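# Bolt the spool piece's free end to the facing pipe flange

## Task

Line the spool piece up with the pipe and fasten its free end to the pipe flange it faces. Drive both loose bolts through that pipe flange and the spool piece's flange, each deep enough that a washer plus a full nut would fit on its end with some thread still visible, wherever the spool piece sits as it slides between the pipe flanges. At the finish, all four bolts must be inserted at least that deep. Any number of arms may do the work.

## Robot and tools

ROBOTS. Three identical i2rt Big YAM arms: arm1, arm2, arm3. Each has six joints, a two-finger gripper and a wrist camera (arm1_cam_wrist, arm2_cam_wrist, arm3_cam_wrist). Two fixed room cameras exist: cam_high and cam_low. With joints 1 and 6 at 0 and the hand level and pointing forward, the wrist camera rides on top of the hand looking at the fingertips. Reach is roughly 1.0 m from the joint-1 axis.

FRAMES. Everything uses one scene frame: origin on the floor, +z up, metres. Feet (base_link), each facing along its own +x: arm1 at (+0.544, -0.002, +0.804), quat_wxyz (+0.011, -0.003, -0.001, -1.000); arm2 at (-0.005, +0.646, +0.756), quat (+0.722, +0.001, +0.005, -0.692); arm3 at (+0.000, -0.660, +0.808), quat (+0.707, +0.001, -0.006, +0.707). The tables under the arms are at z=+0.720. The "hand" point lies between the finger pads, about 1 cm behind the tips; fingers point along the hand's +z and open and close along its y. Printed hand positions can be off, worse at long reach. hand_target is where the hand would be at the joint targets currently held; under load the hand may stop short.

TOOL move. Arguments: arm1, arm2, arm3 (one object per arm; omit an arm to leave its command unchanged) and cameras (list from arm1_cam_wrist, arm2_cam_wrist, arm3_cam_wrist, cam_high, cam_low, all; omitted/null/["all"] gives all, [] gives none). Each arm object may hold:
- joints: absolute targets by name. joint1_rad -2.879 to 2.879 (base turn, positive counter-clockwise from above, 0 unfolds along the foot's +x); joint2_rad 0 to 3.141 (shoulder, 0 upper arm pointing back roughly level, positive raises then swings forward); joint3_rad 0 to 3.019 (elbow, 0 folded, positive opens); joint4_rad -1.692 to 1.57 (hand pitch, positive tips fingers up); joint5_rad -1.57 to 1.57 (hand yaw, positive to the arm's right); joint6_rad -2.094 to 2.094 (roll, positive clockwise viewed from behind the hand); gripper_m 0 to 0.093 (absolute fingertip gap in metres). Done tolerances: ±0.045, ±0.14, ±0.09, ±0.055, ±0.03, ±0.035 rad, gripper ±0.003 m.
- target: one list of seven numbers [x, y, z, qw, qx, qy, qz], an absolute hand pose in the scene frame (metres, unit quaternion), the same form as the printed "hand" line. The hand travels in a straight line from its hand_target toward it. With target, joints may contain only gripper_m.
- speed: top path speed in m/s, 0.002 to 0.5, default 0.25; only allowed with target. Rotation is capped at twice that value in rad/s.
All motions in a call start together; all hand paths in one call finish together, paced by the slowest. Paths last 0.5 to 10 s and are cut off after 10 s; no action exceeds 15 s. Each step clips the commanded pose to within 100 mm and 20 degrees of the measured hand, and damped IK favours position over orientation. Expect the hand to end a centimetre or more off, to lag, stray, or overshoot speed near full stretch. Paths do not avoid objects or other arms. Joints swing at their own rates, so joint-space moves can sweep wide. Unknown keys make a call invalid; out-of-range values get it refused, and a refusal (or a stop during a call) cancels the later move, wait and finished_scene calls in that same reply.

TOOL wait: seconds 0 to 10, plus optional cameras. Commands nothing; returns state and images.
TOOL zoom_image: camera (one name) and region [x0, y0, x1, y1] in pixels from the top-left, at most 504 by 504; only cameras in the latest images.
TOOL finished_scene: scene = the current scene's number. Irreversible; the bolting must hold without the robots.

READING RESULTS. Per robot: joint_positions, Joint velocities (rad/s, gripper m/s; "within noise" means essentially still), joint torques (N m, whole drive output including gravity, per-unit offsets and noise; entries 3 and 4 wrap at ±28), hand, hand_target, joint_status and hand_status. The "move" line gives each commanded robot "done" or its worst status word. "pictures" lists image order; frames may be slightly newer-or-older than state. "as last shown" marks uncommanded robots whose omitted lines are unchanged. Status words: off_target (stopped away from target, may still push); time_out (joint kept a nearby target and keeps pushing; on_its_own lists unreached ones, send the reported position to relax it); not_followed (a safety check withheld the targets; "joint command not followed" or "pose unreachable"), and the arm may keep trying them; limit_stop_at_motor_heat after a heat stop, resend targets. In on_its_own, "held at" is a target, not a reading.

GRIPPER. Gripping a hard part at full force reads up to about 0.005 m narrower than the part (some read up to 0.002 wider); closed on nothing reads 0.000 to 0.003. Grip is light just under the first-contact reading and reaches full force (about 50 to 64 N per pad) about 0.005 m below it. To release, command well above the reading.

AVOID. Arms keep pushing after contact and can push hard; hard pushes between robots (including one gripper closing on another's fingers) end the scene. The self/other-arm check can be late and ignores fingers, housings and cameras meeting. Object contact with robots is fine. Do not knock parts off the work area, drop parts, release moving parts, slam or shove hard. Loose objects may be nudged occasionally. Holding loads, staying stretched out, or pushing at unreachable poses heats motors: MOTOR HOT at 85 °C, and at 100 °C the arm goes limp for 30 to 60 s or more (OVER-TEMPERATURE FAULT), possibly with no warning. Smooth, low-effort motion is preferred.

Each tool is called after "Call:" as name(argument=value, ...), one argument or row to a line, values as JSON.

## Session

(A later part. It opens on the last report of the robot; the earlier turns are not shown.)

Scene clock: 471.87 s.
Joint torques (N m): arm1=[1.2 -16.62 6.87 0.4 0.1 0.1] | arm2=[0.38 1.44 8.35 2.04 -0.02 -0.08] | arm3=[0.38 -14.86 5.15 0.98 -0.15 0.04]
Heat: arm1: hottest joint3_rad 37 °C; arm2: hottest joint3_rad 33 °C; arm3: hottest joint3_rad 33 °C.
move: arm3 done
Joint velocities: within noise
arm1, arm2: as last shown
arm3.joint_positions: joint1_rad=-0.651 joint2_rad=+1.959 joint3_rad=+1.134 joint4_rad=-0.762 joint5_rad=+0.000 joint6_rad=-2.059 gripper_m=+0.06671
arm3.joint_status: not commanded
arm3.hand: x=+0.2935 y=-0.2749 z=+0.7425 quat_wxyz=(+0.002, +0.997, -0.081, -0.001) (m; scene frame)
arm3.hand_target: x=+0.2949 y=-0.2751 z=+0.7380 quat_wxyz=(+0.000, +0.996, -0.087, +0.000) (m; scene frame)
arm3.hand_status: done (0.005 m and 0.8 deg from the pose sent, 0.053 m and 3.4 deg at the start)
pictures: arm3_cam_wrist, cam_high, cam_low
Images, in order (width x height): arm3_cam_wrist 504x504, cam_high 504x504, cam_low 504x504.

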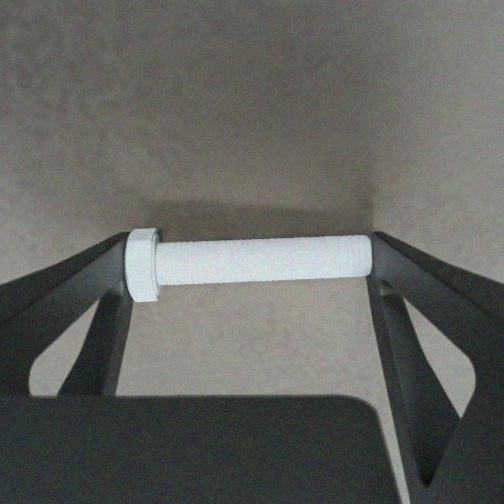

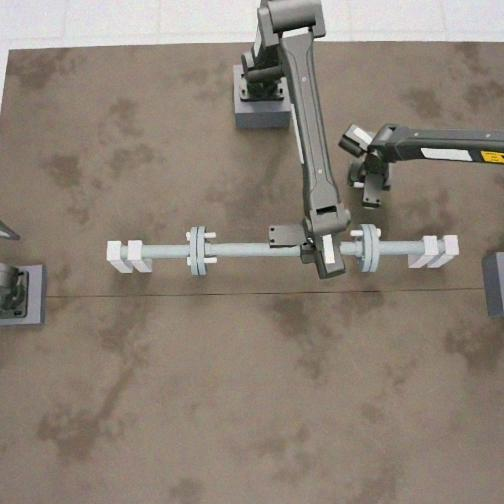

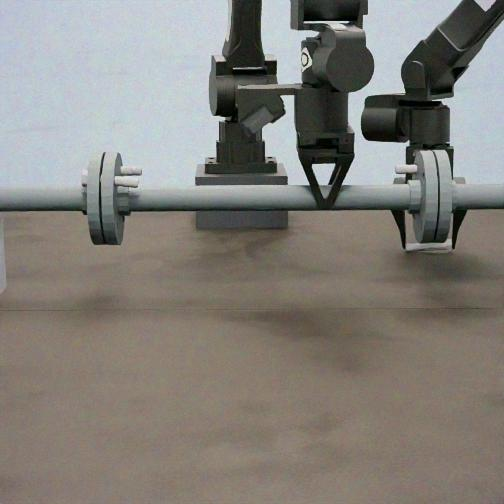

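Call:
move(
  arm3={"target":[0.2945,-0.275,0.733,0,0.9962,-0.0872,0],"speed":0.05},
  cameras=[],
)

Call:
move(
  arm3={"joints":{"gripper_m":0.09}},
  cameras=[],
)

Call:
move(
  arm3={"target":[0.295,-0.275,0.84,0,0.9962,-0.0872,0],"speed":0.15},
  cameras=[],
)

Call:
move(
  arm3={"target":[0.295,-0.285,0.80,0,0.6428,-0.766,0],"joints":{"gripper_m":0.06},"speed":0.3},
  cameras=["arm3_cam_wrist"],
)

Scene clock: 476.70 s.
Joint torques (N m): arm1=[1.08 -16.79 6.91 0.35 0.1 0.1] | arm2=[0.44 1.44 8.34 2.07 -0.02 -0.08] | arm3=[0.56 -14.1 4.94 0.99 -0.15 0.04]
Heat: arm1: hottest joint3_rad 37 °C; arm2: hottest joint3_rad 33 °C; arm3: hottest joint3_rad 33 °C.
move: arm3 done
Joint velocities: within noise
arm1.joint_positions: joint1_rad=+0.200 joint2_rad=+1.785 joint3_rad=+1.207 joint4_rad=-1.026 joint5_rad=-0.003 joint6_rad=+1.794 gripper_m=+0.03204
arm1.joint_status: not commanded
arm1.hand: x=+0.0759 y=-0.1078 z=+0.8397 quat_wxyz=(+0.010, -0.707, +0.707, -0.009) (m; scene frame)
arm1.hand_target: x=+0.0712 y=-0.1109 z=+0.8519 quat_wxyz=(+0.000, -0.707, +0.707, +0.000) (m; scene frame)
arm1.hand_status: not commanded
arm2: as last shown
arm3.joint_positions: joint1_rad=-0.651 joint2_rad=+1.959 joint3_rad=+1.134 joint4_rad=-0.750 joint5_rad=+0.000 joint6_rad=-2.059 gripper_m=+0.06671
arm3.joint_status: not commanded
arm3.hand: x=+0.2951 y=-0.2727 z=+0.7421 quat_wxyz=(-0.003, +0.997, -0.081, +0.002) (m; scene frame)
arm3.hand_target: x=+0.2943 y=-0.2752 z=+0.7331 quat_wxyz=(+0.000, +0.996, -0.087, +0.000) (m; scene frame)
arm3.hand_status: done (0.009 m and 0.9 deg from the pose sent, 0.010 m and 0.8 deg at the start)
pictures: none
No camera images: "cameras" was empty.

Scene clock: 477.33 s.
Joint torques (N m): arm1=[1.2 -16.79 6.94 0.38 0.1 0.09] | arm2=[0.44 1.44 8.34 2.07 -0.02 -0.08] | arm3=[0.56 -14.97 4.92 0.91 -0.15 0.03]
Heat: arm1: hottest joint3_rad 37 °C; arm2: hottest joint3_rad 33 °C; arm3: hottest joint3_rad 33 °C.
move: arm3 done
Joint velocities: within noise
arm1, arm2: as last shown
arm3.joint_positions: joint1_rad=-0.651 joint2_rad=+1.970 joint3_rad=+1.133 joint4_rad=-0.749 joint5_rad=+0.000 joint6_rad=-2.058 gripper_m=+0.08987
arm3.joint_status: all done
arm3.hand: x=+0.2938 y=-0.2745 z=+0.7370 quat_wxyz=(+0.001, +0.997, -0.081, -0.001) (m; scene frame)
arm3.hand_target: x=+0.2944 y=-0.2751 z=+0.7332 quat_wxyz=(+0.000, +0.996, -0.087, +0.000) (m; scene frame)
arm3.hand_status: not commanded
pictures: none
No camera images: "cameras" was empty.

Scene clock: 478.83 s.
Joint torques (N m): arm1=[1.14 -16.73 6.89 0.36 0.1 0.11] | arm2=[0.44 1.49 8.35 2.04 -0.02 -0.08] | arm3=[0.44 -15.44 9.65 -0.03 -0.17 0.01]
Heat: arm1: hottest joint3_rad 37 °C; arm2: hottest joint3_rad 33 °C; arm3: hottest joint3_rad 33 °C.
move: arm3 off_target
Joint velocities: within noise
arm1, arm2: as last shown
arm3.joint_positions: joint1_rad=-0.651 joint2_rad=+1.804 joint3_rad=+1.155 joint4_rad=-0.980 joint5_rad=+0.000 joint6_rad=-2.058 gripper_m=+0.08992
arm3.joint_status: not commanded
arm3.hand: x=+0.2819 y=-0.2901 z=+0.8198 quat_wxyz=(+0.020, +0.996, -0.081, -0.013) (m; scene frame)
arm3.hand_target: x=+0.2945 y=-0.2757 z=+0.8402 quat_wxyz=(+0.000, +0.996, -0.087, +0.000) (m; scene frame)
arm3.hand_status: off_target (0.028 m and 2.8 deg from the pose sent, 0.103 m and 0.7 deg at the start)
pictures: none
No camera images: "cameras" was empty.

Scene clock: 482.50 s.
Joint torques (N m): arm1=[1.2 -16.79 6.87 0.39 0.11 0.1] | arm2=[0.44 1.44 8.35 2.07 -0.02 -0.08] | arm3=[-0.09 -14.15 6.01 1.06 0.02 0.04]
Heat: arm1: hottest joint3_rad 37 °C; arm2: hottest joint3_rad 33 °C; arm3: hottest joint3_rad 33 °C.
move: arm3 done
Joint velocities: within noise
arm1, arm2: as last shown
arm3.joint_positions: joint1_rad=-0.655 joint2_rad=+1.831 joint3_rad=+1.141 joint4_rad=-0.899 joint5_rad=-0.003 joint6_rad=-0.502 gripper_m=+0.06010
arm3.joint_status: all done
arm3.hand: x=+0.2893 y=-0.2832 z=+0.8032 quat_wxyz=(+0.003, +0.651, -0.759, -0.001) (m; scene frame)
arm3.hand_target: x=+0.2949 y=-0.2852 z=+0.7999 quat_wxyz=(+0.000, +0.643, -0.766, +0.000) (m; scene frame)
arm3.hand_status: done (0.007 m and 1.3 deg from the pose sent, 0.024 m and 90.7 deg at the start)
pictures: arm3_cam_wrist
Images, in order (width x height): arm3_cam_wrist 504x504.

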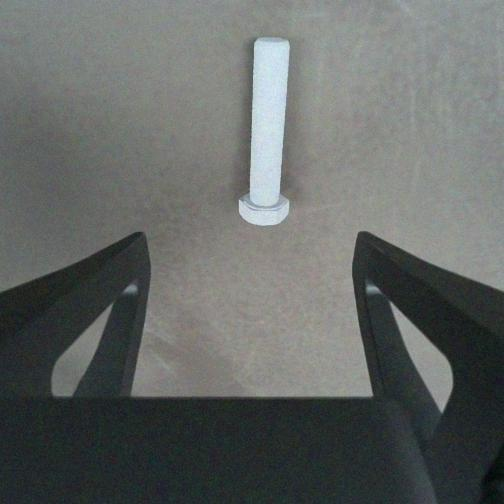

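Call:
move(
  arm3={"target":[0.3,-0.291,0.734,0,0.636,-0.772,0],"speed":0.12},
  cameras=["arm3_cam_wrist"],
)

Scene clock: 486.63 s.
Joint torques (N m): arm1=[1.03 -16.67 6.89 0.36 0.1 0.1] | arm2=[0.38 1.44 8.36 2.04 -0.02 -0.08] | arm3=[-0.15 -14.56 5.26 1.07 -0.04 0]
Heat: arm1: hottest joint3_rad 37 °C; arm2: hottest joint3_rad 33 °C; arm3: hottest joint3_rad 33 °C.
move: arm3 done
Joint velocities: within noise
arm1, arm2: as last shown
arm3.joint_positions: joint1_rad=-0.671 joint2_rad=+1.953 joint3_rad=+1.099 joint4_rad=-0.739 joint5_rad=-0.002 joint6_rad=-0.499 gripper_m=+0.06009
arm3.joint_status: not commanded
arm3.hand: x=+0.2936 y=-0.2900 z=+0.7361 quat_wxyz=(+0.005, +0.644, -0.765, +0.000) (m; scene frame)
arm3.hand_target: x=+0.3000 y=-0.2911 z=+0.7341 quat_wxyz=(+0.000, +0.636, -0.772, +0.000) (m; scene frame)
arm3.hand_status: done (0.007 m and 1.4 deg from the pose sent, 0.071 m and 2.3 deg at the start)
pictures: arm3_cam_wrist
Images, in order (width x height): arm3_cam_wrist 504x504.

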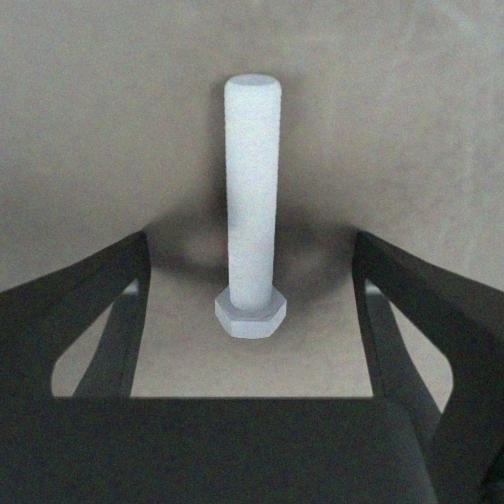

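Call:
move(
  arm3={"target":[0.2985,-0.2995,0.734,0,0.636,-0.772,0],"speed":0.08},
  cameras=[],
)

Call:
move(
  arm3={"joints":{"gripper_m":0.003}},
  cameras=["arm3_cam_wrist"],
)

Call:
move(
  arm3={"target":[0.29,-0.34,0.93,0,0.7071,-0.7071,0],"speed":0.2},
  cameras=[],
)

Call:
move(
  arm3={"target":[0.06,-0.38,0.95,0,0.7071,-0.7071,0],"speed":0.25},
  cameras=[],
)

Call:
move(
  arm3={"target":[0.05,-0.30,0.898,-0.03,0.7071,-0.7071,-0.01],"speed":0.1},
  cameras=["arm3_cam_wrist","cam_low","cam_high"],
)

Call:
zoom_image(
  camera="cam_low",
  region=[400, 130, 504, 220],
)

Call:
zoom_image(
  camera="cam_high",
  region=[352, 217, 392, 277],
)

Scene clock: 496.77 s.
Joint torques (N m): arm1=[1.2 -16.67 6.9 0.34 0.11 0.1] | arm2=[0.38 1.44 8.35 2.06 -0.03 -0.08] | arm3=[-0.38 -15.5 4.25 0.92 -0.03 -0.04]
Heat: arm1: hottest joint3_rad 37 °C; arm2: hottest joint3_rad 33 °C; arm3: hottest joint3_rad 32 °C.
move: arm3 done
Joint velocities: within noise
arm1, arm2: as last shown
arm3.joint_positions: joint1_rad=-0.674 joint2_rad=+1.948 joint3_rad=+1.088 joint4_rad=-0.724 joint5_rad=-0.002 joint6_rad=-0.499 gripper_m=+0.06009
arm3.joint_status: not commanded
arm3.hand: x=+0.2942 y=-0.2919 z=+0.7353 quat_wxyz=(+0.001, +0.643, -0.766, -0.001) (m; scene frame)
arm3.hand_target: x=+0.2983 y=-0.2994 z=+0.7340 quat_wxyz=(+0.000, +0.636, -0.772, +0.000) (m; scene frame)
arm3.hand_status: done (0.009 m and 1.1 deg from the pose sent, 0.011 m and 1.4 deg at the start)
pictures: none
No camera images: "cameras" was empty.

Scene clock: 497.40 s.
Joint torques (N m): arm1=[1.26 -16.79 6.89 0.38 0.1 0.11] | arm2=[0.44 1.44 8.35 2.06 -0.03 -0.07] | arm3=[0.09 -15.56 4.3 0.84 -0.15 -0.05]
Heat: arm1: hottest joint3_rad 37 °C; arm2: hottest joint3_rad 33 °C; arm3: hottest joint3_rad 32 °C.
move: arm3 off_target
Joint velocities: within noise
arm1: as last shown
arm2.joint_positions: joint1_rad=-0.240 joint2_rad=+0.590 joint3_rad=+1.323 joint4_rad=-1.428 joint5_rad=-0.024 joint6_rad=-0.286 gripper_m=+0.09396
arm2.joint_status: not commanded
arm2.hand: x=-0.0419 y=+0.4280 z=+1.2502 quat_wxyz=(-0.225, -0.608, -0.673, +0.356) (m; scene frame)
arm2.hand_target: x=-0.0415 y=+0.4295 z=+1.2610 quat_wxyz=(-0.231, -0.604, -0.669, +0.366) (m; scene frame)
arm2.hand_status: not commanded
arm3.joint_positions: joint1_rad=-0.682 joint2_rad=+1.948 joint3_rad=+1.088 joint4_rad=-0.723 joint5_rad=+0.002 joint6_rad=-0.499 gripper_m=+0.01742
arm3.joint_status: gripper_m off_target (ended at +0.01744, target +0.00300)
arm3.hand: x=+0.2975 y=-0.2944 z=+0.7352 quat_wxyz=(+0.000, +0.640, -0.768, +0.001) (m; scene frame)
arm3.hand_target: x=+0.2984 y=-0.2994 z=+0.7340 quat_wxyz=(+0.000, +0.636, -0.772, +0.000) (m; scene frame)
arm3.hand_status: not commanded
pictures: arm3_cam_wrist
Images, in order (width x height): arm3_cam_wrist 504x504.

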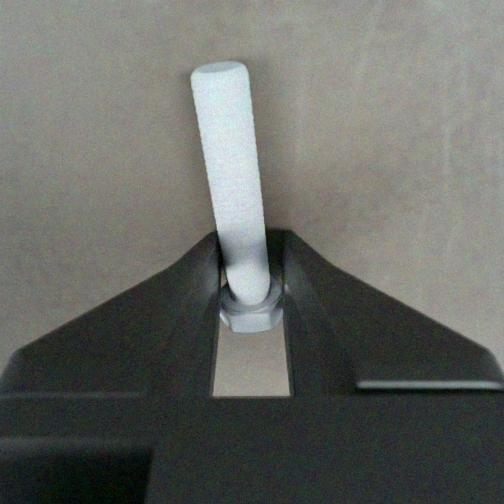

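Scene clock: 499.27 s.
Joint torques (N m): arm1=[1.2 -16.67 6.91 0.39 0.1 0.1] | arm2=[0.38 1.44 8.34 2.06 -0.02 -0.08] | arm3=[-0.26 -12.69 11 0.08 -0.11 -0.18]
Heat: arm1: hottest joint3_rad 37 °C; arm2: hottest joint3_rad 33 °C; arm3: hottest joint3_rad 33 °C.
move: arm3 off_target
Joint velocities: within noise
arm1, arm2: as last shown
arm3.joint_positions: joint1_rad=-0.723 joint2_rad=+1.561 joint3_rad=+1.106 joint4_rad=-1.175 joint5_rad=+0.002 joint6_rad=-0.722 gripper_m=+0.01742
arm3.joint_status: not commanded
arm3.hand: x=+0.2739 y=-0.3507 z=+0.9089 quat_wxyz=(+0.024, +0.707, -0.707, +0.002) (m; scene frame)
arm3.hand_target: x=+0.2894 y=-0.3409 z=+0.9302 quat_wxyz=(+0.000, +0.707, -0.707, +0.000) (m; scene frame)
arm3.hand_status: off_target (0.029 m and 2.8 deg from the pose sent, 0.200 m and 10.4 deg at the start)
pictures: none
No camera images: "cameras" was empty.

Scene clock: 501.33 s.
Joint torques (N m): arm1=[1.2 -16.73 6.89 0.35 0.11 0.1] | arm2=[0.38 1.44 8.35 2.06 -0.02 -0.08] | arm3=[1.44 -6.65 7.94 0.17 0.05 0.02]
Heat: arm1: hottest joint3_rad 37 °C; arm2: hottest joint3_rad 33 °C; arm3: hottest joint3_rad 33 °C.
move: arm3 done
Joint velocities: within noise
arm1.joint_positions: joint1_rad=+0.200 joint2_rad=+1.785 joint3_rad=+1.207 joint4_rad=-1.026 joint5_rad=-0.003 joint6_rad=+1.794 gripper_m=+0.03204
arm1.joint_status: not commanded
arm1.hand: x=+0.0759 y=-0.1078 z=+0.8397 quat_wxyz=(+0.010, -0.707, +0.707, -0.009) (m; scene frame)
arm1.hand_target: x=+0.0712 y=-0.1109 z=+0.8519 quat_wxyz=(+0.000, -0.707, +0.707, +0.000) (m; scene frame)
arm1.hand_status: not commanded
arm2: as last shown
arm3.joint_positions: joint1_rad=-0.226 joint2_rad=+1.157 joint3_rad=+0.826 joint4_rad=-1.255 joint5_rad=-0.008 joint6_rad=-0.226 gripper_m=+0.01742
arm3.joint_status: not commanded
arm3.hand: x=+0.0626 y=-0.3794 z=+0.9452 quat_wxyz=(+0.003, +0.708, -0.707, +0.000) (m; scene frame)
arm3.hand_target: x=+0.0600 y=-0.3799 z=+0.9499 quat_wxyz=(+0.000, +0.707, -0.707, +0.000) (m; scene frame)
arm3.hand_status: done (0.005 m and 0.4 deg from the pose sent, 0.220 m and 2.7 deg at the start)
pictures: none
No camera images: "cameras" was empty.

Scene clock: 502.93 s.
Joint torques (N m): arm1=[1.14 -16.73 6.93 0.39 0.11 0.1] | arm2=[0.44 1.44 8.35 2.06 -0.02 -0.08] | arm3=[1.26 -8.23 11.02 1.09 0.08 0.06]
Heat: arm1: hottest joint3_rad 37 °C; arm2: hottest joint3_rad 33 °C; arm3: hottest joint3_rad 33 °C.
move: arm3 off_target
Joint velocities: within noise
arm1, arm2: as last shown
arm3.joint_positions: joint1_rad=-0.142 joint2_rad=+1.375 joint3_rad=+0.826 joint4_rad=-1.038 joint5_rad=+0.011 joint6_rad=-0.142 gripper_m=+0.01742
arm3.joint_status: not commanded
arm3.hand: x=+0.0492 y=-0.3280 z=+0.8812 quat_wxyz=(-0.003, +0.707, -0.707, +0.008) (m; scene frame)
arm3.hand_target: x=+0.0497 y=-0.3013 z=+0.8989 quat_wxyz=(-0.030, +0.707, -0.707, -0.010) (m; scene frame)
arm3.hand_status: off_target (0.033 m and 3.8 deg from the pose sent, 0.093 m and 3.9 deg at the start)
pictures: arm3_cam_wrist, cam_high, cam_low
Images, in order (width x height): arm3_cam_wrist 504x504, cam_high 504x504, cam_low 504x504.

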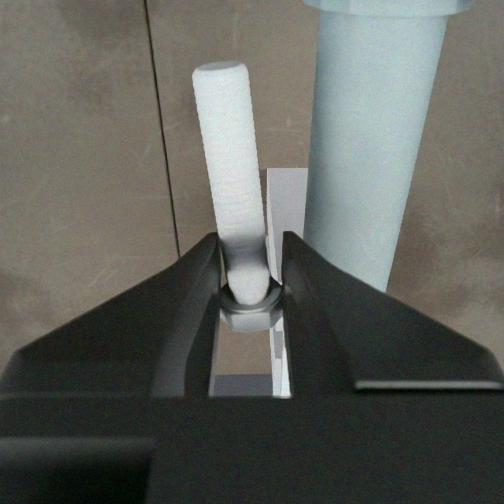

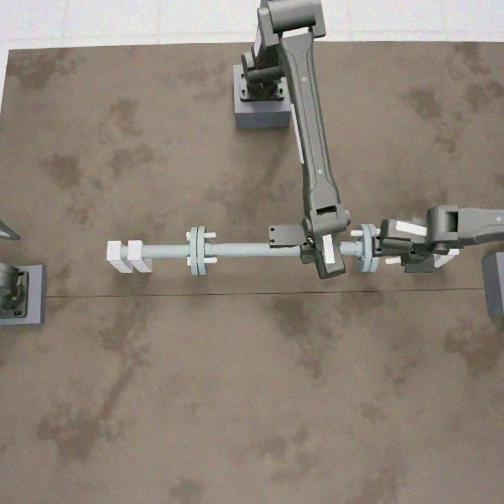

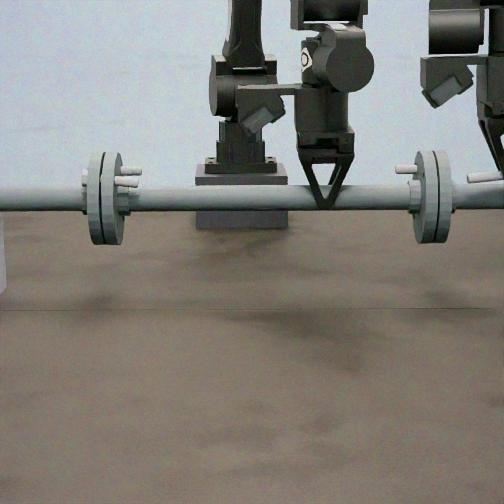

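Scaled by 4.846 from the camera's 504x504 image, which has a finer 720x720 frame.

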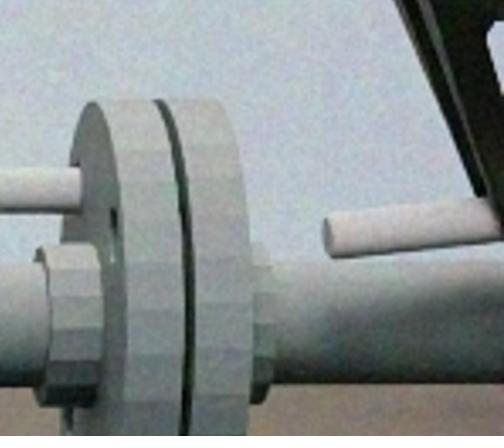

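Scaled by 8.400 from the camera's 504x504 image, which has a finer 720x720 frame.

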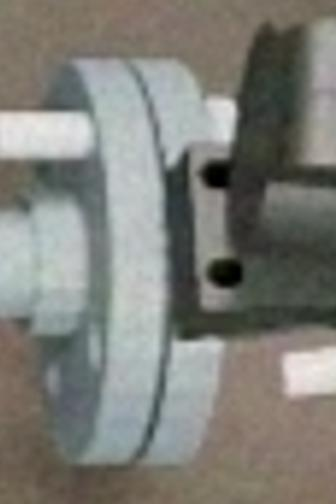

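Call:
move(
  arm3={"target":[0.05,-0.312,0.9,-0.055,0.656,-0.7547,-0.035],"speed":0.1},
  cameras=["arm3_cam_wrist","cam_low","cam_high"],
)

Call:
zoom_image(
  camera="cam_low",
  region=[400, 130, 504, 220],
)

Call:
zoom_image(
  camera="cam_high",
  region=[352, 217, 412, 277],
)

Scene clock: 509.70 s.
Joint torques (N m): arm1=[1.14 -16.73 6.89 0.36 0.11 0.1] | arm2=[0.44 1.38 8.35 2.06 -0.02 -0.08] | arm3=[1.03 -9.35 7.3 1.35 0.07 0.03]
Heat: arm1: hottest joint3_rad 37 °C; arm2: hottest joint3_rad 33 °C; arm3: hottest joint3_rad 35 °C.
move: arm3 off_target
Joint velocities: within noise
arm1, arm2: as last shown
arm3.joint_positions: joint1_rad=-0.142 joint2_rad=+1.321 joint3_rad=+0.808 joint4_rad=-0.975 joint5_rad=+0.011 joint6_rad=-0.008 gripper_m=+0.01742
arm3.joint_status: not commanded
arm3.hand: x=+0.0506 y=-0.3177 z=+0.8929 quat_wxyz=(-0.040, +0.658, -0.752, -0.024) (m; scene frame)
arm3.hand_target: x=+0.0499 y=-0.3121 z=+0.9000 quat_wxyz=(-0.055, +0.655, -0.753, -0.035) (m; scene frame)
arm3.hand_status: off_target (0.009 m and 2.1 deg from the pose sent, 0.025 m and 11.2 deg at the start)
pictures: arm3_cam_wrist, cam_high, cam_low
Images, in order (width x height): arm3_cam_wrist 504x504, cam_high 504x504, cam_low 504x504.

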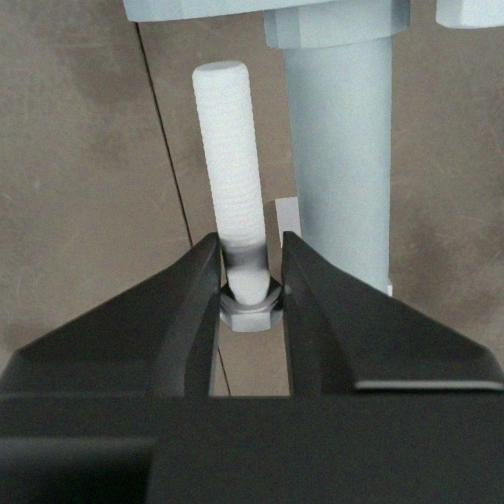

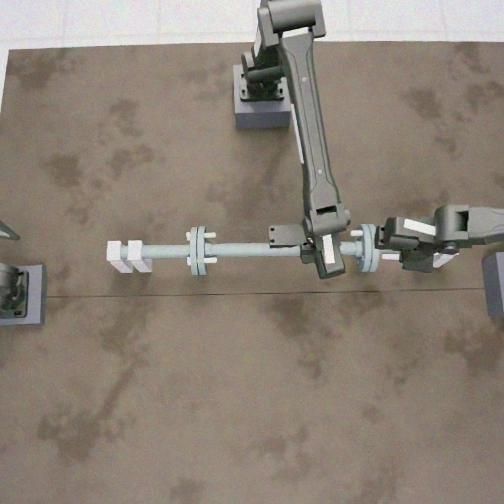

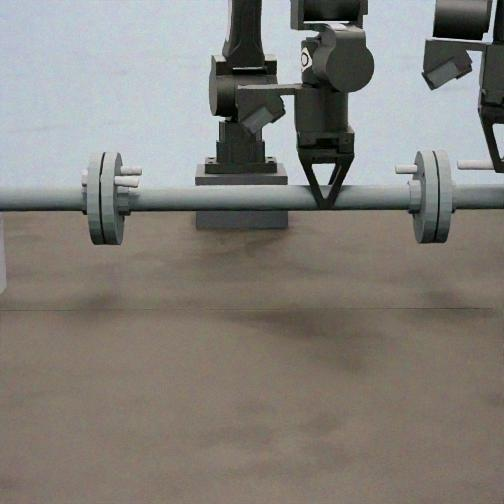

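Scaled by 4.846 from the camera's 504x504 image, which has a finer 720x720 frame.

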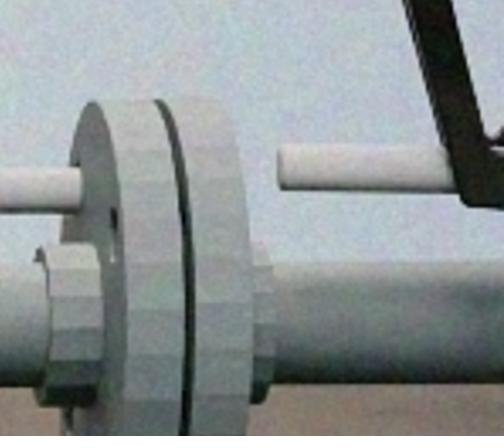

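Scaled by 8.400 from the camera's 504x504 image, which has a finer 720x720 frame.

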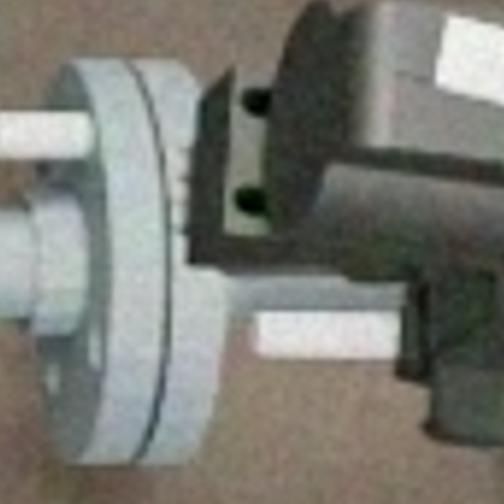

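Call:
move(
  arm3={"target":[0.0555,-0.311,0.884,-0.055,0.656,-0.7547,-0.035],"speed":0.08},
  cameras=["arm3_cam_wrist","cam_low","cam_high"],
)

Call:
zoom_image(
  camera="cam_low",
  region=[400, 130, 504, 220],
)

Call:
zoom_image(
  camera="cam_high",
  region=[352, 217, 412, 277],
)

Scene clock: 517.27 s.
Joint torques (N m): arm1=[1.08 -16.67 6.9 0.38 0.11 0.1] | arm2=[0.38 1.49 8.35 2.06 -0.02 -0.08] | arm3=[-0.03 -7.53 7.19 1.35 0.01 -0.12]
Heat: arm1: hottest joint3_rad 37 °C; arm2: hottest joint3_rad 33 °C; arm3: hottest joint3_rad 34 °C.
move: arm3 done
Joint velocities: within noise
arm1, arm2: as last shown
arm3.joint_positions: joint1_rad=-0.143 joint2_rad=+1.328 joint3_rad=+0.786 joint4_rad=-0.924 joint5_rad=+0.011 joint6_rad=-0.007 gripper_m=+0.01742
arm3.joint_status: not commanded
arm3.hand: x=+0.0513 y=-0.3152 z=+0.8841 quat_wxyz=(-0.049, +0.657, -0.752, -0.031) (m; scene frame)
arm3.hand_target: x=+0.0554 y=-0.3112 z=+0.8840 quat_wxyz=(-0.055, +0.655, -0.753, -0.035) (m; scene frame)
arm3.hand_status: done (0.006 m and 0.9 deg from the pose sent, 0.012 m and 2.1 deg at the start)
pictures: arm3_cam_wrist, cam_high, cam_low
Images, in order (width x height): arm3_cam_wrist 504x504, cam_high 504x504, cam_low 504x504.

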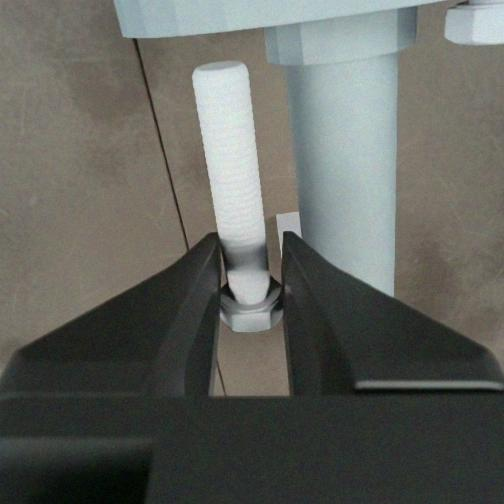

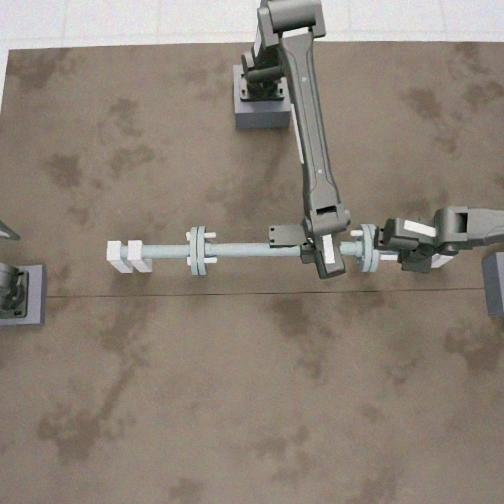

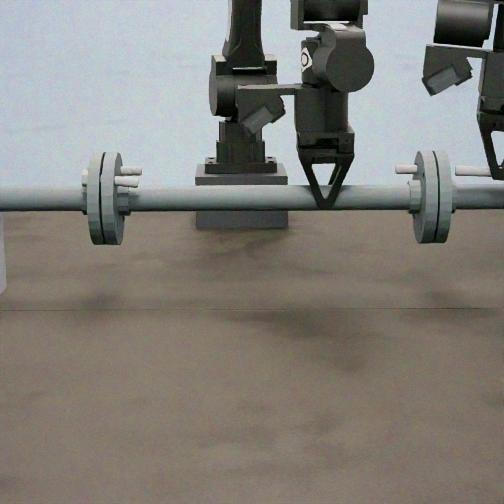

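Scaled by 4.846 from the camera's 504x504 image, which has a finer 720x720 frame.

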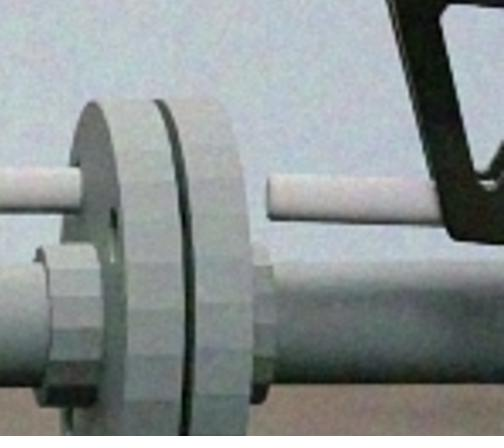

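Scaled by 8.400 from the camera's 504x504 image, which has a finer 720x720 frame.

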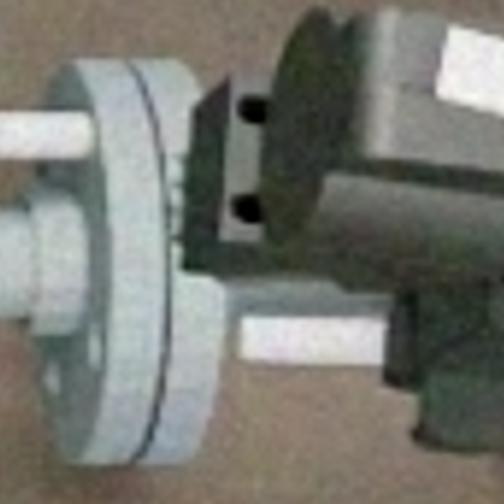

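Call:
move(
  arm3={"target":[0.059,-0.311,0.874,-0.055,0.656,-0.7547,-0.035],"speed":0.05},
  cameras=["cam_high","cam_low"],
)

Call:
zoom_image(
  camera="cam_low",
  region=[400, 130, 504, 220],
)

Call:
zoom_image(
  camera="cam_high",
  region=[352, 217, 412, 277],
)

Scene clock: 542.00 s.
Joint torques (N m): arm1=[1.08 -16.73 6.89 0.39 0.1 0.1] | arm2=[0.44 1.44 8.35 2.06 -0.03 -0.08] | arm3=[-0.21 -7.53 7.1 1.4 -0.04 -0.19]
Heat: arm1: hottest joint3_rad 38 °C; arm2: hottest joint3_rad 33 °C; arm3: hottest joint3_rad 34 °C.
move: arm3 done
Joint velocities: within noise
arm1, arm2: as last shown
arm3.joint_positions: joint1_rad=-0.150 joint2_rad=+1.346 joint3_rad=+0.772 joint4_rad=-0.892 joint5_rad=+0.011 joint6_rad=-0.011 gripper_m=+0.01742
arm3.joint_status: not commanded
arm3.hand: x=+0.0541 y=-0.3150 z=+0.8740 quat_wxyz=(-0.049, +0.655, -0.753, -0.031) (m; scene frame)
arm3.hand_target: x=+0.0589 y=-0.3111 z=+0.8741 quat_wxyz=(-0.055, +0.655, -0.753, -0.035) (m; scene frame)
arm3.hand_status: done (0.006 m and 0.8 deg from the pose sent, 0.013 m and 0.9 deg at the start)
pictures: cam_high, cam_low
Images, in order (width x height): cam_high 504x504, cam_low 504x504.

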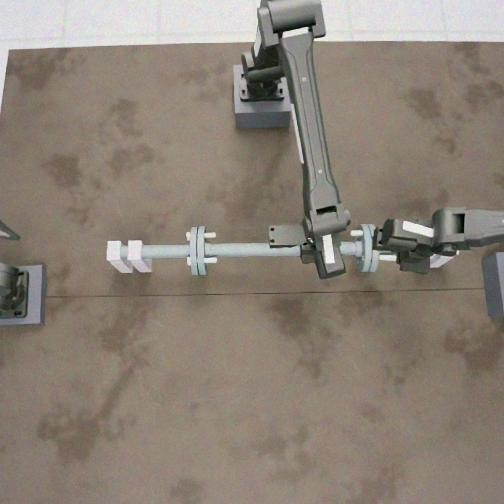

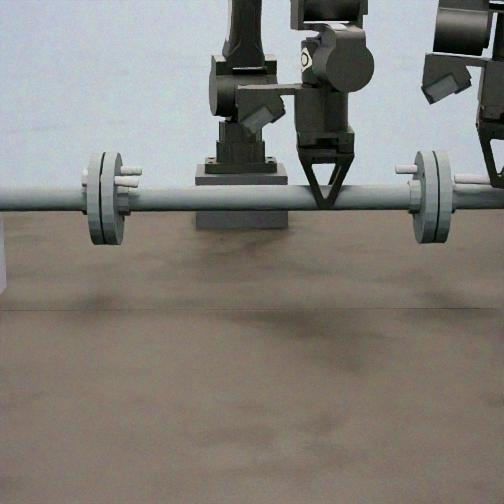

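Scaled by 4.846 from the camera's 504x504 image, which has a finer 720x720 frame.

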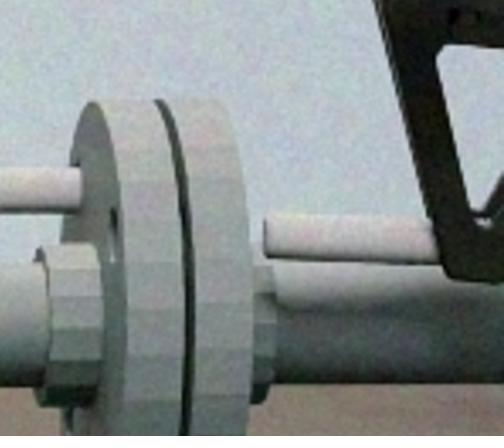

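Scaled by 8.400 from the camera's 504x504 image, which has a finer 720x720 frame.

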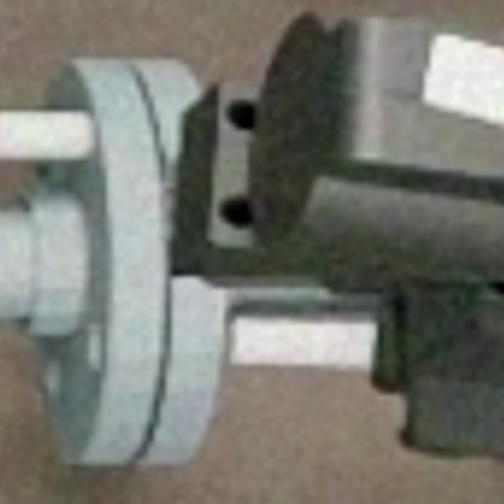

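Call:
move(
  arm3={"target":[0.059,-0.288,0.881,-0.055,0.656,-0.7547,-0.035],"speed":0.04},
  cameras=["cam_high","cam_low"],
)

Call:
zoom_image(
  camera="cam_low",
  region=[400, 130, 504, 220],
)

Call:
zoom_image(
  camera="cam_high",
  region=[352, 217, 412, 277],
)

Scene clock: 546.80 s.
Joint torques (N m): arm1=[1.14 -16.73 6.93 0.38 0.1 0.11] | arm2=[0.38 1.49 8.36 2.04 -0.02 -0.08] | arm3=[0.56 -8.12 10.85 0.59 0 -0.07]
Heat: arm1: hottest joint3_rad 38 °C; arm2: hottest joint3_rad 33 °C; arm3: hottest joint3_rad 34 °C.
move: arm3 off_target
Joint velocities: within noise
arm1, arm2: as last shown
arm3.joint_positions: joint1_rad=-0.150 joint2_rad=+1.391 joint3_rad=+0.789 joint4_rad=-0.892 joint5_rad=+0.011 joint6_rad=-0.012 gripper_m=+0.01742
arm3.joint_status: not commanded
arm3.hand: x=+0.0548 y=-0.3104 z=+0.8652 quat_wxyz=(-0.039, +0.656, -0.754, -0.022) (m; scene frame)
arm3.hand_target: x=+0.0588 y=-0.2889 z=+0.8814 quat_wxyz=(-0.055, +0.655, -0.753, -0.035) (m; scene frame)
arm3.hand_status: off_target (0.028 m and 2.4 deg from the pose sent, 0.028 m and 0.8 deg at the start)
pictures: cam_high, cam_low
Images, in order (width x height): cam_high 504x504, cam_low 504x504.

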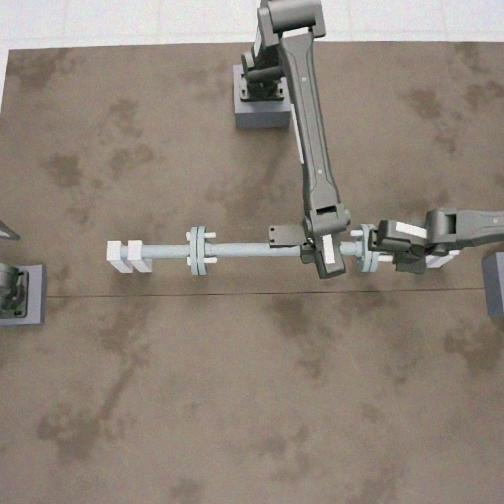

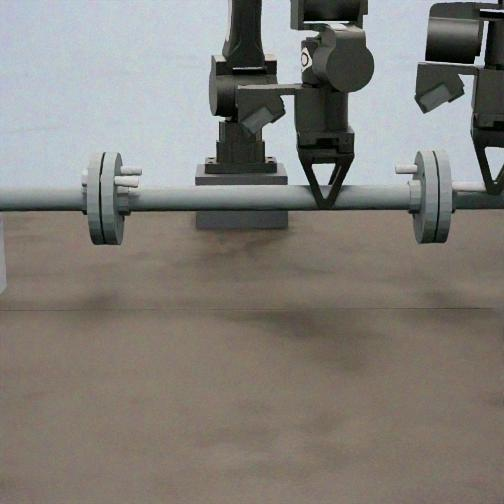

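Scaled by 4.846 from the camera's 504x504 image, which has a finer 720x720 frame.

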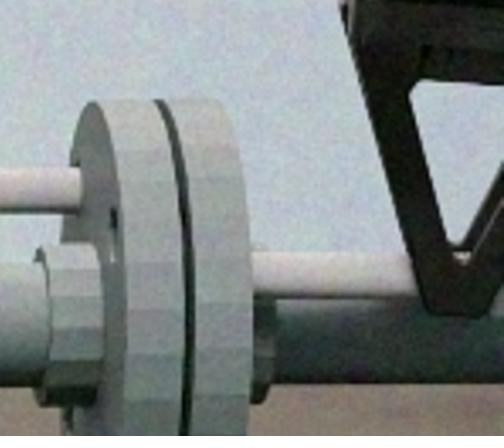

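Scaled by 8.400 from the camera's 504x504 image, which has a finer 720x720 frame.

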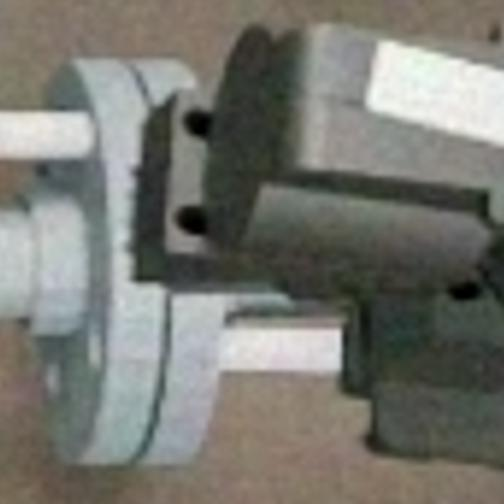

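Call:
move(
  arm3={"target":[0.058,-0.295,0.891,-0.055,0.656,-0.7547,-0.035],"speed":0.04},
  cameras=["cam_high","cam_low"],
)

Call:
move(
  arm3={"target":[0.058,-0.284,0.890,-0.055,0.656,-0.7547,-0.035],"speed":0.04},
  cameras=["cam_high","cam_low"],
)

Call:
zoom_image(
  camera="cam_low",
  region=[400, 130, 504, 220],
)

Call:
zoom_image(
  camera="cam_high",
  region=[352, 217, 412, 277],
)

Scene clock: 552.80 s.
Joint torques (N m): arm1=[1.26 -16.67 6.87 0.38 0.11 0.1] | arm2=[0.44 1.44 8.34 2.04 -0.02 -0.08] | arm3=[0.44 -9.76 10.58 0.32 0 -0.07]
Heat: arm1: hottest joint3_rad 38 °C; arm2: hottest joint3_rad 33 °C; arm3: hottest joint3_rad 34 °C.
move: arm3 off_target
Joint velocities: within noise
arm1: as last shown
arm2.joint_positions: joint1_rad=-0.240 joint2_rad=+0.590 joint3_rad=+1.323 joint4_rad=-1.428 joint5_rad=-0.024 joint6_rad=-0.286 gripper_m=+0.09396
arm2.joint_status: not commanded
arm2.hand: x=-0.0419 y=+0.4280 z=+1.2502 quat_wxyz=(-0.225, -0.608, -0.673, +0.356) (m; scene frame)
arm2.hand_target: x=-0.0415 y=+0.4295 z=+1.2610 quat_wxyz=(-0.231, -0.604, -0.669, +0.366) (m; scene frame)
arm2.hand_status: not commanded
arm3.joint_positions: joint1_rad=-0.150 joint2_rad=+1.380 joint3_rad=+0.789 joint4_rad=-0.916 joint5_rad=+0.011 joint6_rad=-0.012 gripper_m=+0.01742
arm3.joint_status: not commanded
arm3.hand: x=+0.0540 y=-0.3157 z=+0.8681 quat_wxyz=(-0.033, +0.656, -0.754, -0.017) (m; scene frame)
arm3.hand_target: x=+0.0578 y=-0.2959 z=+0.8910 quat_wxyz=(-0.055, +0.655, -0.753, -0.035) (m; scene frame)
arm3.hand_status: off_target (0.031 m and 3.2 deg from the pose sent, 0.030 m and 2.4 deg at the start)
pictures: cam_high, cam_low
Images, in order (width x height): cam_high 504x504, cam_low 504x504.

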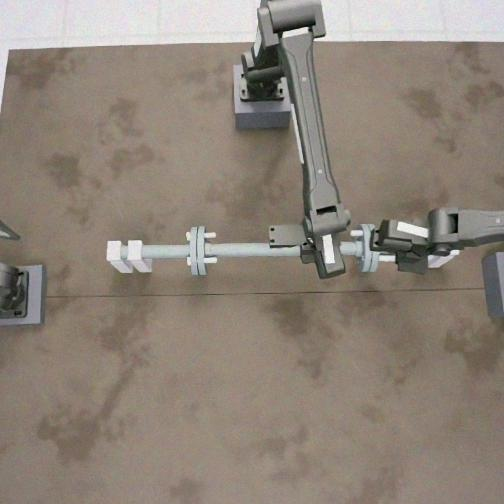

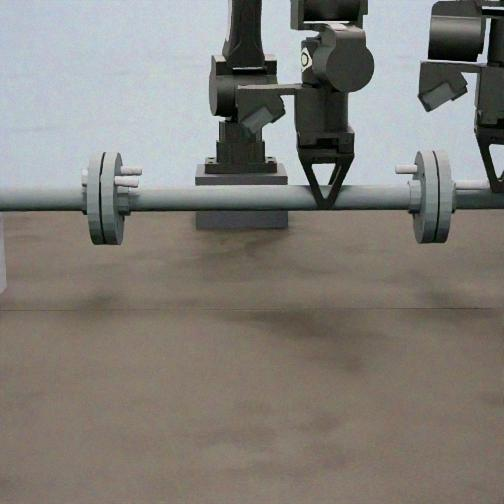

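Scene clock: 553.90 s.
Joint torques (N m): arm1=[1.14 -16.73 6.9 0.35 0.1 0.11] | arm2=[0.44 1.44 8.35 2.06 -0.02 -0.08] | arm3=[0.85 -8.18 11.26 0.54 0.02 -0.03]
Heat: arm1: hottest joint3_rad 38 °C; arm2: hottest joint3_rad 33 °C; arm3: hottest joint3_rad 34 °C.
move: arm3 off_target
Joint velocities: within noise
arm1, arm2: as last shown
arm3.joint_positions: joint1_rad=-0.150 joint2_rad=+1.388 joint3_rad=+0.807 joint4_rad=-0.918 joint5_rad=+0.011 joint6_rad=-0.012 gripper_m=+0.01742
arm3.joint_status: not commanded
arm3.hand: x=+0.0551 y=-0.3084 z=+0.8719 quat_wxyz=(-0.037, +0.656, -0.754, -0.021) (m; scene frame)
arm3.hand_target: x=+0.0577 y=-0.2851 z=+0.8904 quat_wxyz=(-0.055, +0.655, -0.753, -0.035) (m; scene frame)
arm3.hand_status: off_target (0.030 m and 2.7 deg from the pose sent, 0.039 m and 3.2 deg at the start)
pictures: cam_high, cam_low
Images, in order (width x height): cam_high 504x504, cam_low 504x504.

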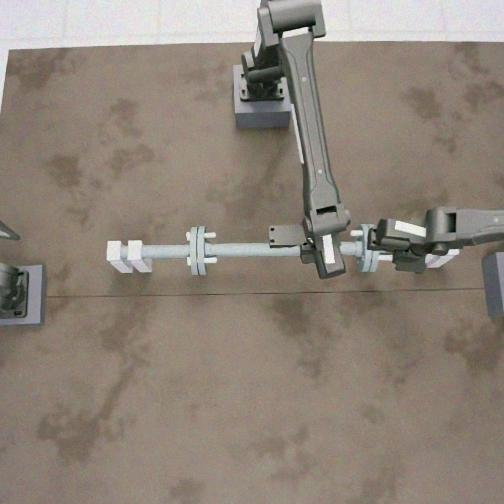

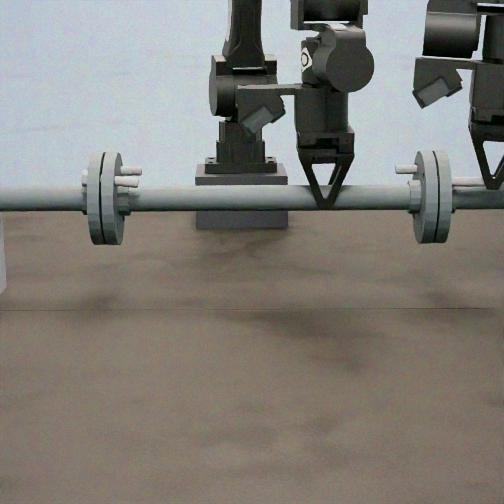

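Scaled by 4.846 from the camera's 504x504 image, which has a finer 720x720 frame.

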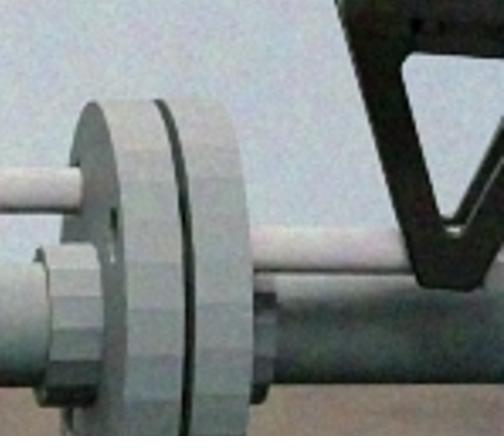

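Scaled by 8.400 from the camera's 504x504 image, which has a finer 720x720 frame.

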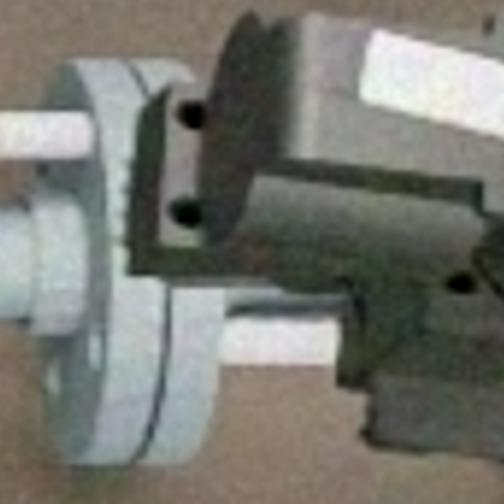

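Call:
move(
  arm3={"target":[0.0585,-0.278,0.895,-0.055,0.656,-0.7547,-0.035],"speed":0.04},
  cameras=["cam_high","cam_low"],
)

Call:
zoom_image(
  camera="cam_low",
  region=[400, 130, 504, 220],
)

Call:
zoom_image(
  camera="cam_high",
  region=[352, 217, 412, 277],
)

Scene clock: 558.43 s.
Joint torques (N m): arm1=[1.14 -16.67 6.91 0.36 0.11 0.11] | arm2=[0.38 1.44 8.35 2.06 -0.02 -0.08] | arm3=[0.85 -8.35 11.95 0.62 0.02 -0.02]
Heat: arm1: hottest joint3_rad 38 °C; arm2: hottest joint3_rad 33 °C; arm3: hottest joint3_rad 35 °C.
move: arm3 off_target
Joint velocities: within noise
arm1.joint_positions: joint1_rad=+0.200 joint2_rad=+1.785 joint3_rad=+1.207 joint4_rad=-1.026 joint5_rad=-0.003 joint6_rad=+1.794 gripper_m=+0.03204
arm1.joint_status: not commanded
arm1.hand: x=+0.0759 y=-0.1078 z=+0.8397 quat_wxyz=(+0.010, -0.707, +0.707, -0.009) (m; scene frame)
arm1.hand_target: x=+0.0712 y=-0.1109 z=+0.8519 quat_wxyz=(+0.000, -0.707, +0.707, +0.000) (m; scene frame)
arm1.hand_status: not commanded
arm2: as last shown
arm3.joint_positions: joint1_rad=-0.150 joint2_rad=+1.395 joint3_rad=+0.821 joint4_rad=-0.938 joint5_rad=+0.011 joint6_rad=-0.012 gripper_m=+0.01742
arm3.joint_status: not commanded
arm3.hand: x=+0.0552 y=-0.3074 z=+0.8739 quat_wxyz=(-0.032, +0.656, -0.754, -0.016) (m; scene frame)
arm3.hand_target: x=+0.0582 y=-0.2796 z=+0.8957 quat_wxyz=(-0.055, +0.655, -0.753, -0.035) (m; scene frame)
arm3.hand_status: off_target (0.036 m and 3.4 deg from the pose sent, 0.038 m and 2.7 deg at the start)
pictures: cam_high, cam_low
Images, in order (width x height): cam_high 504x504, cam_low 504x504.

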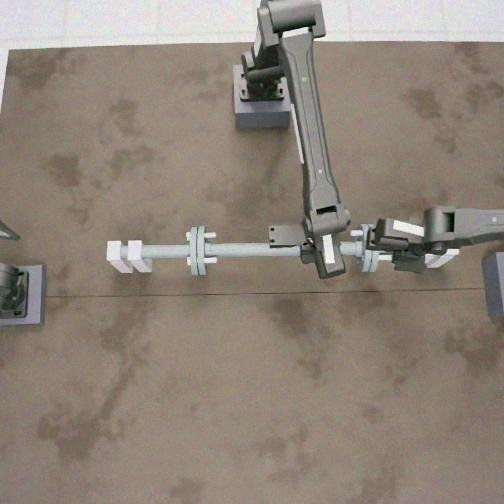

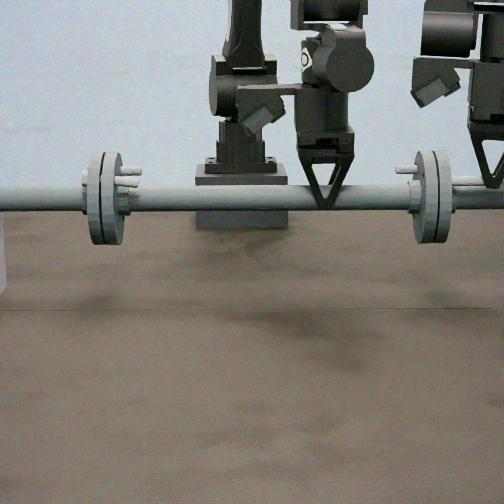

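Scaled by 4.846 from the camera's 504x504 image, which has a finer 720x720 frame.

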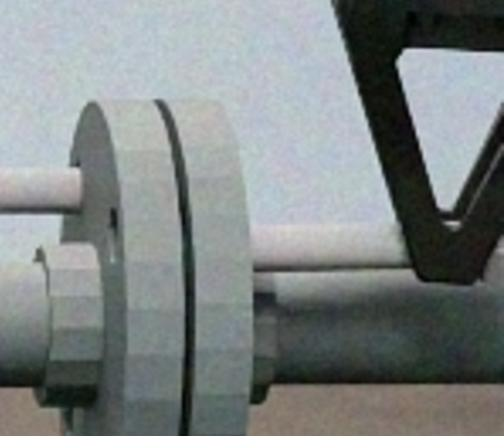

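Scaled by 8.400 from the camera's 504x504 image, which has a finer 720x720 frame.

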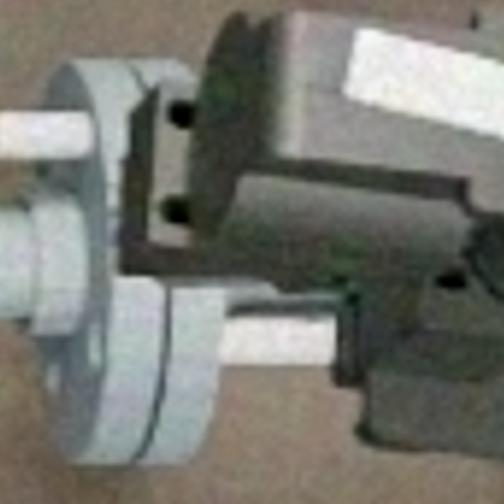

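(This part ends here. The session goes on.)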